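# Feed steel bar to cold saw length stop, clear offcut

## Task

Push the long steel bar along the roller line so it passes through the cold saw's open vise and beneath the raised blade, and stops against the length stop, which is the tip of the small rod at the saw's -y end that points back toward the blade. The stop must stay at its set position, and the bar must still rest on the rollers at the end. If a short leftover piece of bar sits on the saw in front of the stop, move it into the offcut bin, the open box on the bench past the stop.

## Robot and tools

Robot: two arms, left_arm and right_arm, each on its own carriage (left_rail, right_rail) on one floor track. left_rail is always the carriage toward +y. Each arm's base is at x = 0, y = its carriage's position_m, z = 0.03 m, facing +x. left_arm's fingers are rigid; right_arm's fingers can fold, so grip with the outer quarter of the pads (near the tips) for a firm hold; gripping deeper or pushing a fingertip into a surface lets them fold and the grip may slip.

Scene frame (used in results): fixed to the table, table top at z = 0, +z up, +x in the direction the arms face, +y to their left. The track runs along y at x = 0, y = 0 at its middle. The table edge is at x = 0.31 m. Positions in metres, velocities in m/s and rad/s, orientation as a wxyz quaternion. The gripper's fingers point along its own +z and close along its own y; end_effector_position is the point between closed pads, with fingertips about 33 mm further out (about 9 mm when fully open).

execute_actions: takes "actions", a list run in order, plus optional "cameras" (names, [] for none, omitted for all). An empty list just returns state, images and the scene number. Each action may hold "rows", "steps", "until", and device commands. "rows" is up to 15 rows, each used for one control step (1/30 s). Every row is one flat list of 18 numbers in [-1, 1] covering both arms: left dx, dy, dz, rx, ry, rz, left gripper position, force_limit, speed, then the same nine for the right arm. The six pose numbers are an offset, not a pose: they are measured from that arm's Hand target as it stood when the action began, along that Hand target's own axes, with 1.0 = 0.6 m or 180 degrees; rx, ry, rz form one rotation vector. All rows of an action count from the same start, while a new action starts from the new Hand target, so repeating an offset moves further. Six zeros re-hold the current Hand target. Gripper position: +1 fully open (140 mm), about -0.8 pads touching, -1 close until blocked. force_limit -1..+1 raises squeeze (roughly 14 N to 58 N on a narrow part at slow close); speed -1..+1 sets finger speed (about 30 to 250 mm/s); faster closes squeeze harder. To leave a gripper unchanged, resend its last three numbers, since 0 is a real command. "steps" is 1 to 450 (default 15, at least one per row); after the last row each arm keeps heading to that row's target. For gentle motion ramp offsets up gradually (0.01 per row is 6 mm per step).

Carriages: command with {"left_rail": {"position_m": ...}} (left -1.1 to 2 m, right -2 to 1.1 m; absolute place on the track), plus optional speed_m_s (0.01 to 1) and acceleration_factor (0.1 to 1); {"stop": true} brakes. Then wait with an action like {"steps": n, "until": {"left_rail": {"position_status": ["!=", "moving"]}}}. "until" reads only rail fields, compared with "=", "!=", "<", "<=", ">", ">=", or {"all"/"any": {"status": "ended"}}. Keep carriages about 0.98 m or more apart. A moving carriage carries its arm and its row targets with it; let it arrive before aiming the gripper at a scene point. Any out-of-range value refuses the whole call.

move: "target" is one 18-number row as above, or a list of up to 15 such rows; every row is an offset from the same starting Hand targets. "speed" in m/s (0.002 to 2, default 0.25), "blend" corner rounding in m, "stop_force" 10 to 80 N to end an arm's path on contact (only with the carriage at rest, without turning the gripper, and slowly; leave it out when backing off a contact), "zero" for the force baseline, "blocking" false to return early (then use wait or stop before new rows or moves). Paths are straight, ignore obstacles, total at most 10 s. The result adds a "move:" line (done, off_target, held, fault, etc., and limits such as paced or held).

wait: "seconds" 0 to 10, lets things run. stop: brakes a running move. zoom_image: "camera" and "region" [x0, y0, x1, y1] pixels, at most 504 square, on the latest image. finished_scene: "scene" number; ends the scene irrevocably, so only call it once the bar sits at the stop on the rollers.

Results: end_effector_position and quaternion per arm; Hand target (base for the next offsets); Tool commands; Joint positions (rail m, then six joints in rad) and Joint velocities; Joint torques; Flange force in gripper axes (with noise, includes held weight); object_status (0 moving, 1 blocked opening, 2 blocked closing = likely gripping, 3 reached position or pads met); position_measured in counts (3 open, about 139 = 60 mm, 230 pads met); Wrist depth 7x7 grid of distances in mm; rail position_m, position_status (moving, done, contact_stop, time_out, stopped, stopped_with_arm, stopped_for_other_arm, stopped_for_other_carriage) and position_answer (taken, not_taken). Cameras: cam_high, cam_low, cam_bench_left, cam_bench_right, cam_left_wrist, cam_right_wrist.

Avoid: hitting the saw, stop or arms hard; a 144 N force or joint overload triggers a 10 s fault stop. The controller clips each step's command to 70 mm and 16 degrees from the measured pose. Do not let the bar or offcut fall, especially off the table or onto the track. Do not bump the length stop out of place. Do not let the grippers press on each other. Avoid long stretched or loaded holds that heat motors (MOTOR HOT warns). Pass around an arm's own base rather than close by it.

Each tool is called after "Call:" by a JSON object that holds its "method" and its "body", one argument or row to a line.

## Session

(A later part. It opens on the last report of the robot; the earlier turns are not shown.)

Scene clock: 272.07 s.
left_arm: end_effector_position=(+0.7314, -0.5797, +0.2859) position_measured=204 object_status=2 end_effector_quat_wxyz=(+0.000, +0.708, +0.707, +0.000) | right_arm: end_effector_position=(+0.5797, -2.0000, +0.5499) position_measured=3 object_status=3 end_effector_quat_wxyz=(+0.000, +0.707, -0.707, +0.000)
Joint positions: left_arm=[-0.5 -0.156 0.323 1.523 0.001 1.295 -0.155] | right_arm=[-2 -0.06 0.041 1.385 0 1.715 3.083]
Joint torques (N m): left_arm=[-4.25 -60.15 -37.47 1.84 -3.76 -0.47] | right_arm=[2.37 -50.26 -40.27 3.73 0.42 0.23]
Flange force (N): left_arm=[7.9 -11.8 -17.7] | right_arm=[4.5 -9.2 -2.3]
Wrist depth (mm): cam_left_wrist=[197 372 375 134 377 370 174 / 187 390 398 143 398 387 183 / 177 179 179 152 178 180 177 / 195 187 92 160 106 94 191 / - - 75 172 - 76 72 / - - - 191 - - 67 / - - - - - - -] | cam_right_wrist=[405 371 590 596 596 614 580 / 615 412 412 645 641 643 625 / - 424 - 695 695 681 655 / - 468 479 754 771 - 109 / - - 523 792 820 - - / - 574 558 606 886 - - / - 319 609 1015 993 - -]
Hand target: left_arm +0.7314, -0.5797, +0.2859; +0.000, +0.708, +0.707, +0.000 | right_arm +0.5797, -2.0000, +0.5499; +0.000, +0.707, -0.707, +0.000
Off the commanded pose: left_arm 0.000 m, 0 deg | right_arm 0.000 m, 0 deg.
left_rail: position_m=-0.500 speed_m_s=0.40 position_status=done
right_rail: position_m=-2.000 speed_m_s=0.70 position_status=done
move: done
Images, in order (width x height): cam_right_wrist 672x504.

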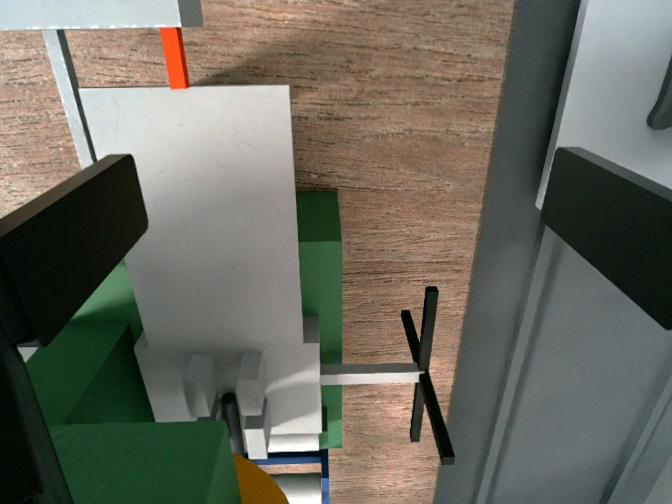

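Call:
{"method": "execute_actions", "body": {
  "actions": [
    {"left_rail":{"position_m":-0.83,"speed_m_s":0.2},"steps":90,"until":{"left_rail":{"position_status":["!=","moving"]}}}
  ],
  "cameras": ["cam_right_wrist","cam_left_wrist"]
}}

Call:
{"method": "zoom_image", "body": {
  "camera": "cam_right_wrist",
  "region": [100, 20, 300, 220]
}}

Scene clock: 279.60 s.
left_arm: end_effector_position=(+0.7315, -0.9097, +0.2859) position_measured=204 object_status=2 end_effector_quat_wxyz=(+0.000, +0.708, +0.707, +0.000) | right_arm: end_effector_position=(+0.5797, -2.0000, +0.5499) position_measured=3 object_status=3 end_effector_quat_wxyz=(+0.000, +0.707, -0.707, +0.000)
Joint positions: left_arm=[-0.83 -0.156 0.323 1.523 0.001 1.295 -0.155] | right_arm=[-2 -0.06 0.041 1.385 0 1.715 3.083]
Joint torques (N m): left_arm=[-7.54 -60.87 -34.03 0.15 -1 -0.51] | right_arm=[2.09 -49.79 -40.52 3.69 0.37 0.31]
Flange force (N): left_arm=[11.6 -4.3 -16.9] | right_arm=[4.1 -8.0 -1.6]
Wrist depth (mm): cam_left_wrist=[196 369 371 134 373 367 174 / 188 390 396 142 398 388 183 / 188 416 420 152 418 248 194 / 198 239 92 160 106 96 454 / - - 75 172 - 77 72 / - - - 191 - - 67 / - - - - - - -] | cam_right_wrist=[406 371 592 596 598 615 580 / 620 415 417 645 648 652 625 / - 415 426 683 701 141 654 / - 455 475 754 756 782 109 / - 522 521 790 829 - - / - 554 550 606 890 - - / - - 574 1002 1042 1086 -]
Hand target: left_arm +0.7314, -0.9097, +0.2859; +0.000, +0.708, +0.707, +0.000 | right_arm +0.5797, -2.0000, +0.5499; +0.000, +0.707, -0.707, +0.000
Tool commands: left_gripper/position=-1.0 left_gripper/force_limit=+1.0 left_gripper/speed=-1.0 right_gripper/position=+1.0 right_gripper/force_limit=-1.0 right_gripper/speed=+0.0
Off the commanded pose: left_arm 0.000 m, 0 deg | right_arm 0.000 m, 0 deg.
left_rail: position_m=-0.830 speed_m_s=0.20 position_status=done
right_rail: position_m=-2.000 speed_m_s=0.70 position_status=done
Images, in order (width x height): cam_left_wrist 672x504, cam_right_wrist 672x504.

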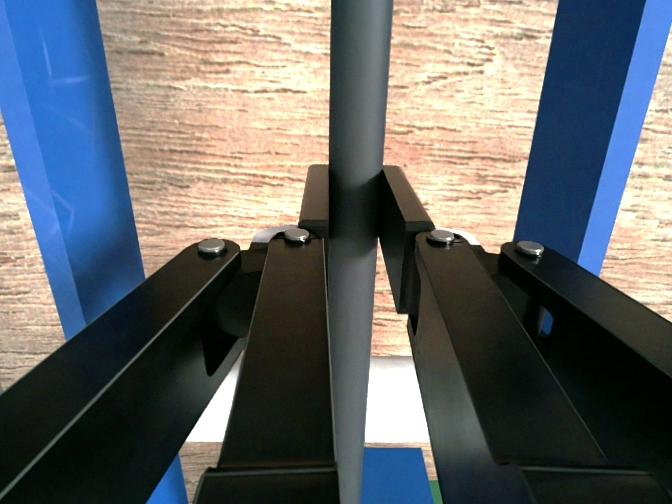

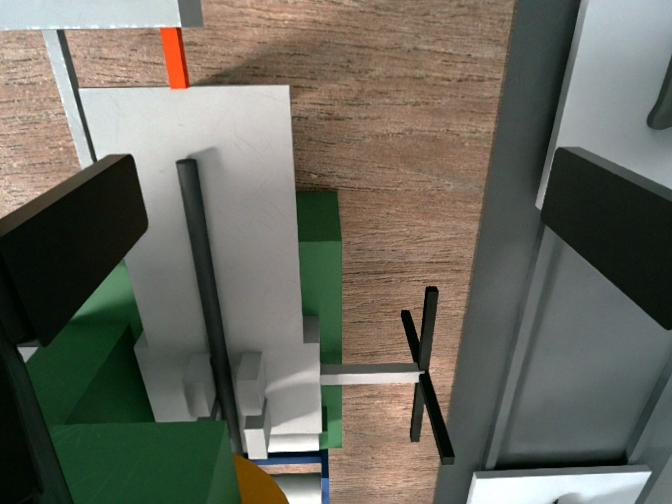

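Scaled by 2.520 from the camera's 672x504 image, which has a finer 960x720 frame.

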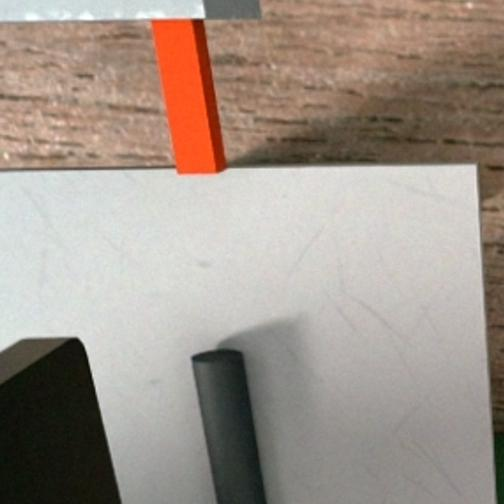

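Call:
{"method": "execute_actions", "body": {
  "actions": [
    {"left_rail":{"position_m":-0.878,"speed_m_s":0.1},"steps":45,"until":{"left_rail":{"position_status":["!=","moving"]}}}
  ],
  "cameras": []
}}

Call:
{"method": "move", "body": {
  "target": [-0.06,0,0,0,0,0,-1,1,-1,0,0,0,0,0,0,1,-1,0],
  "speed": 0.015,
  "stop_force": 14,
  "cameras": ["cam_right_wrist"]
}}

Call:
{"method": "zoom_image", "body": {
  "camera": "cam_right_wrist",
  "region": [100, 20, 300, 220]
}}

Call:
{"method": "zoom_image", "body": {
  "camera": "cam_right_wrist",
  "region": [160, 330, 300, 470]
}}

Scene clock: 294.10 s.
left_arm: end_effector_position=(+0.7314, -0.9579, +0.2859) position_measured=204 object_status=2 end_effector_quat_wxyz=(+0.000, +0.708, +0.707, +0.000) | right_arm: end_effector_position=(+0.5797, -2.0000, +0.5499) position_measured=3 object_status=3 end_effector_quat_wxyz=(+0.000, +0.707, -0.707, +0.000)
Joint positions: left_arm=[-0.878 -0.156 0.323 1.523 0.001 1.295 -0.155] | right_arm=[-2 -0.06 0.041 1.385 0 1.715 3.083]
Joint torques (N m): left_arm=[-8.15 -56.32 -29.89 -0.24 -0.81 -0.53] | right_arm=[2.12 -49.82 -40.37 3.7 0.39 0.3]
Flange force (N): left_arm=[12.0 -2.3 -24.1] | right_arm=[4.1 -8.3 -2.0]
Wrist depth (mm): cam_left_wrist=[196 374 371 134 374 367 174 / 188 391 398 143 399 388 183 / 189 416 423 152 423 249 194 / 199 239 92 160 106 96 453 / - - 75 172 - 76 72 / - - - 190 - - 67 / - - - - - - -] | cam_right_wrist=[406 371 593 598 599 610 580 / 617 403 414 639 646 641 627 / - 420 438 683 703 141 655 / - 469 470 712 766 - 109 / - 495 520 812 823 897 - / - - 546 610 911 - - / - 329 448 1019 1038 - -]
Hand target: left_arm +0.7314, -0.9578, +0.2859; +0.000, +0.708, +0.707, +0.000 | right_arm +0.5797, -2.0000, +0.5499; +0.000, +0.707, -0.707, +0.000
Tool commands: left_gripper/position=-1.0 left_gripper/force_limit=+1.0 left_gripper/speed=-1.0 right_gripper/position=+1.0 right_gripper/force_limit=-1.0 right_gripper/speed=+0.0
Off the commanded pose: left_arm 0.000 m, 0 deg | right_arm 0.000 m, 0 deg.
left_rail: position_m=-0.878 speed_m_s=0.10 position_status=done
right_rail: position_m=-2.000 speed_m_s=0.70 position_status=done
No camera images: "cameras" was empty.

Scene clock: 296.37 s.
left_arm: end_effector_position=(+0.7314, -0.9796, +0.2859) position_measured=204 object_status=2 end_effector_quat_wxyz=(+0.000, +0.708, +0.707, +0.000) | right_arm: end_effector_position=(+0.5797, -2.0000, +0.5499) position_measured=3 object_status=3 end_effector_quat_wxyz=(+0.000, +0.707, -0.707, +0.000)
Joint positions: left_arm=[-0.878 -0.185 0.327 1.517 0.001 1.297 -0.184] | right_arm=[-2 -0.06 0.041 1.385 0 1.715 3.083]
Joint torques (N m): left_arm=[-25.96 -55.61 -30.95 -8.98 -1.96 -0.47] | right_arm=[2.27 -50.06 -40.29 3.71 0.37 0.3]
Flange force (N): left_arm=[36.5 -1.0 -25.2] | right_arm=[4.5 -8.8 -2.3]
Wrist depth (mm): cam_left_wrist=[196 372 371 134 374 369 174 / 187 390 397 143 398 388 183 / 189 422 424 152 420 248 193 / 198 238 92 160 107 96 452 / - - 75 172 - 76 72 / - - - 191 - - 67 / - - - - - - -] | cam_right_wrist=[404 372 587 598 599 607 578 / 620 399 617 641 645 636 624 / - 405 440 679 697 140 657 / - 475 476 732 756 776 109 / - 547 522 832 826 854 - / - 556 543 599 918 - - / - 332 570 1019 1019 985 -]
Hand target: left_arm +0.7314, -0.9796, +0.2859; +0.000, +0.708, +0.707, +0.000 (not the last commanded pose) | right_arm +0.5797, -2.0000, +0.5499; +0.000, +0.707, -0.707, +0.000
Off the commanded pose: left_arm 0.014 m, 0 deg | right_arm 0.000 m, 0 deg.
left_rail: position_m=-0.878 speed_m_s=0.10 position_status=done
right_rail: position_m=-2.000 speed_m_s=0.70 position_status=done
move: contact (left_arm)
Images, in order (width x height): cam_right_wrist 672x504.

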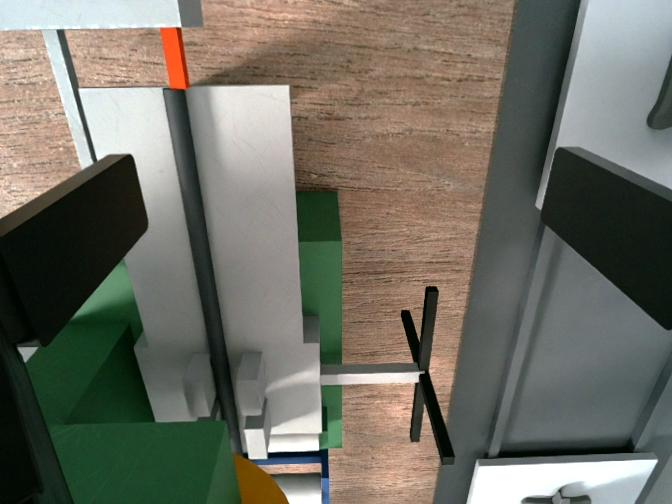

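Scaled by 2.520 from the camera's 672x504 image, which has a finer 960x720 frame.

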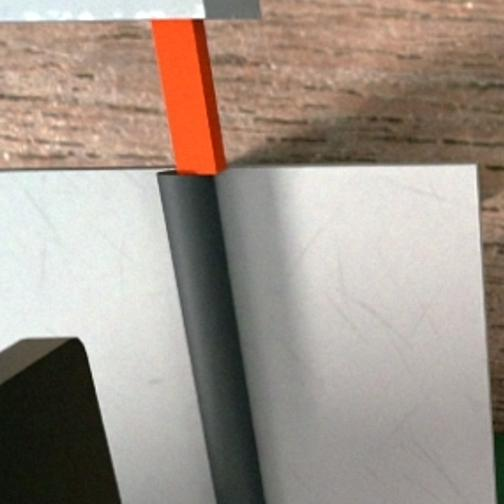

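Scaled by 3.600 from the camera's 672x504 image, which has a finer 960x720 frame.

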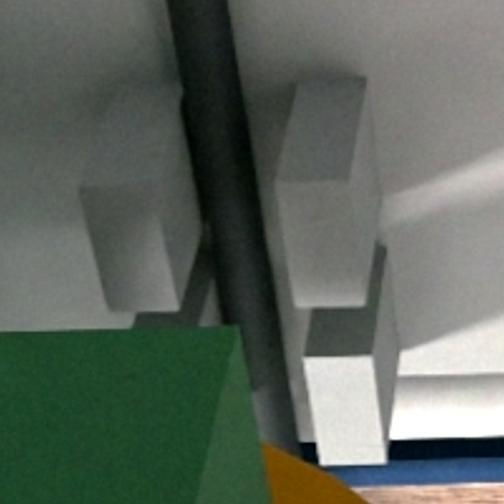

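Call:
{"method": "execute_actions", "body": {
  "actions": [
    {"rows":[[0.0005,0,0,0,0,0,-1,1,-1,0,0,0,0,0,0,1,-1,0]],"steps":12},
    {"rows":[[0,0,0,0,0,0,0.1,1,0.5,0,0,0,0,0,0,1,-1,0]],"steps":22}
  ],
  "cameras": ["cam_left_wrist","cam_right_wrist"]
}}

Call:
{"method": "zoom_image", "body": {
  "camera": "cam_right_wrist",
  "region": [100, 20, 300, 220]
}}

Scene clock: 303.60 s.
left_arm: end_effector_position=(+0.7314, -0.9793, +0.2858) position_measured=117 object_status=3 end_effector_quat_wxyz=(+0.000, +0.708, +0.707, +0.000) | right_arm: end_effector_position=(+0.5797, -2.0000, +0.5499) position_measured=3 object_status=3 end_effector_quat_wxyz=(+0.000, +0.707, -0.707, +0.000)
Joint positions: left_arm=[-0.878 -0.185 0.327 1.517 0.001 1.297 -0.184] | right_arm=[-2 -0.06 0.041 1.385 0 1.715 3.083]
Joint torques (N m): left_arm=[0.57 -73.58 -41.92 4.27 -0.15 -0.13] | right_arm=[2.48 -50.05 -40.61 3.69 0.37 0.3]
Flange force (N): left_arm=[0.0 -4.2 -0.1] | right_arm=[4.8 -8.2 -1.5]
Flange force at the end of the 1st action (N): left_arm=[28.2 -3.5 -25.4] | right_arm=[4.6 -8.3 -1.9]
Wrist depth (mm): cam_left_wrist=[196 369 375 134 376 370 174 / 196 390 396 142 397 388 183 / 188 409 414 153 421 232 194 / 189 93 134 166 202 108 191 / - 71 200 196 201 109 89 / - - 527 198 534 - - / - - 459 432 467 - -] | cam_right_wrist=[405 370 601 596 598 614 576 / 619 400 413 643 648 661 624 / - 421 442 673 701 683 659 / - 466 472 716 761 779 109 / - 516 527 820 812 - - / - 583 547 604 944 968 - / - 321 371 1010 1038 1028 -]
Hand target: left_arm +0.7314, -0.9793, +0.2859; +0.000, +0.708, +0.707, +0.000 | right_arm +0.5797, -2.0000, +0.5499; +0.000, +0.707, -0.707, +0.000
Off the commanded pose: left_arm 0.000 m, 0 deg | right_arm 0.000 m, 0 deg.
left_rail: position_m=-0.878 speed_m_s=0.10 position_status=done
right_rail: position_m=-2.000 speed_m_s=0.70 position_status=done
Images, in order (width x height): cam_left_wrist 672x504, cam_right_wrist 672x504.

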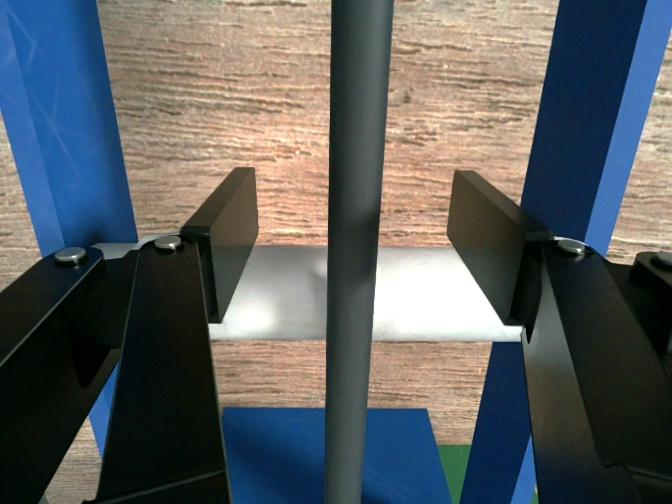

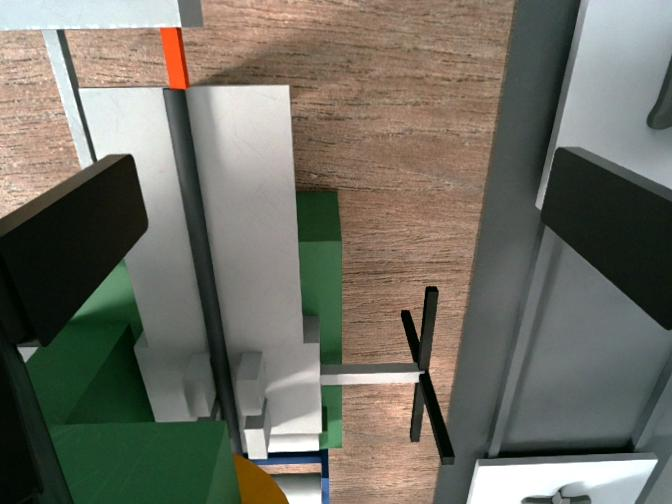

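Scaled by 2.520 from the camera's 672x504 image, which has a finer 960x720 frame.

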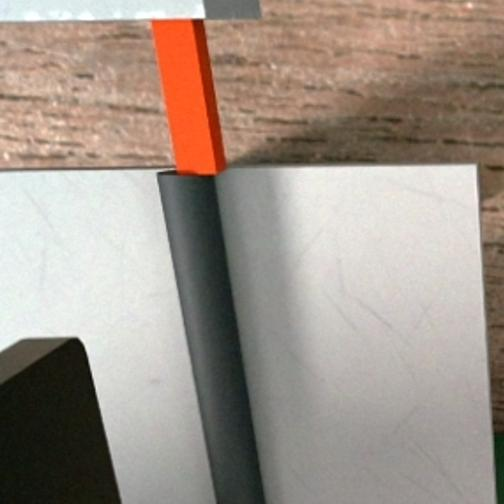

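Call:
{"method": "execute_actions", "body": {
  "actions": [
    {"rows":[[0,0,-0.03,0,0,0,0.1,1,0.5,0,0,0,0,0,0,1,-1,0],[0,0,-0.06,0,0,0,0.1,1,0.5,0,0,0,0,0,0,1,-1,0],[0,0,-0.09,0,0,0,0.1,1,0.5,0,0,0,0,0,0,1,-1,0],[0,0,-0.12,0,0,0,0.1,1,0.5,0,0,0,0,0,0,1,-1,0],[0,0,-0.15,0,0,0,0.1,1,0.5,0,0,0,0,0,0,1,-1,0]],"steps":20}
  ],
  "cameras": ["cam_right_wrist"]
}}

Scene clock: 307.13 s.
left_arm: end_effector_position=(+0.7314, -0.9794, +0.3759) position_measured=117 object_status=3 end_effector_quat_wxyz=(+0.000, +0.708, +0.707, +0.000) | right_arm: end_effector_position=(+0.5797, -2.0000, +0.5499) position_measured=3 object_status=3 end_effector_quat_wxyz=(+0.000, +0.707, -0.707, +0.000)
Joint positions: left_arm=[-0.878 -0.185 0.299 1.391 0.001 1.451 -0.184] | right_arm=[-2 -0.06 0.041 1.385 0 1.715 3.083]
Joint torques (N m): left_arm=[0.2 -72.19 -43.09 4.36 -0.16 -0.13] | right_arm=[2.36 -50.21 -40.35 3.69 0.37 0.25]
Flange force (N): left_arm=[0.7 -3.7 0.2] | right_arm=[4.5 -9.0 -2.3]
Wrist depth (mm): cam_left_wrist=[449 268 448 441 454 268 455 / 476 291 481 470 482 289 486 / 512 294 501 282 506 503 523 / 539 89 158 279 279 108 536 / - 70 593 589 599 109 89 / - - 562 544 539 - - / - - 481 477 479 - -] | cam_right_wrist=[404 373 592 596 601 614 583 / 614 406 421 641 646 630 620 / - 423 437 681 699 141 657 / - 134 476 771 761 787 109 / - 525 523 790 829 886 - / - 550 548 609 918 993 - / - 360 567 1006 1038 1057 -]
Hand target: left_arm +0.7314, -0.9794, +0.3759; +0.000, +0.708, +0.707, +0.000 | right_arm +0.5797, -2.0000, +0.5499; +0.000, +0.707, -0.707, +0.000
Off the commanded pose: left_arm 0.000 m, 0 deg | right_arm 0.000 m, 0 deg.
left_rail: position_m=-0.878 speed_m_s=0.10 position_status=done
right_rail: position_m=-2.000 speed_m_s=0.70 position_status=done
Images, in order (width x height): cam_right_wrist 672x504.

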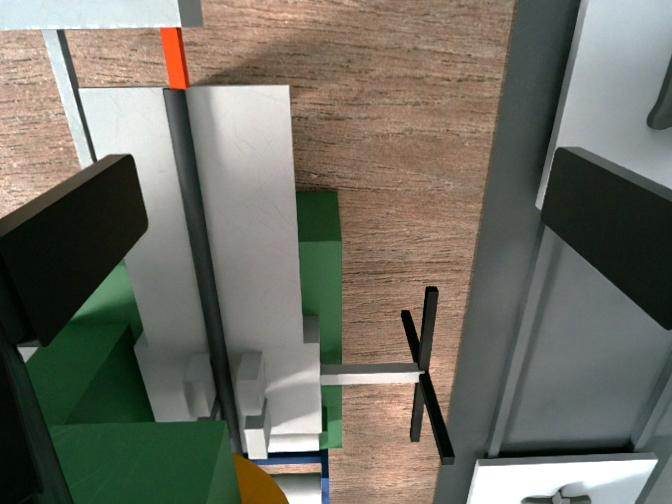

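Call:
{"method": "finished_scene", "body": {
  "scene": 3
}}

The scene is finished: the task was done.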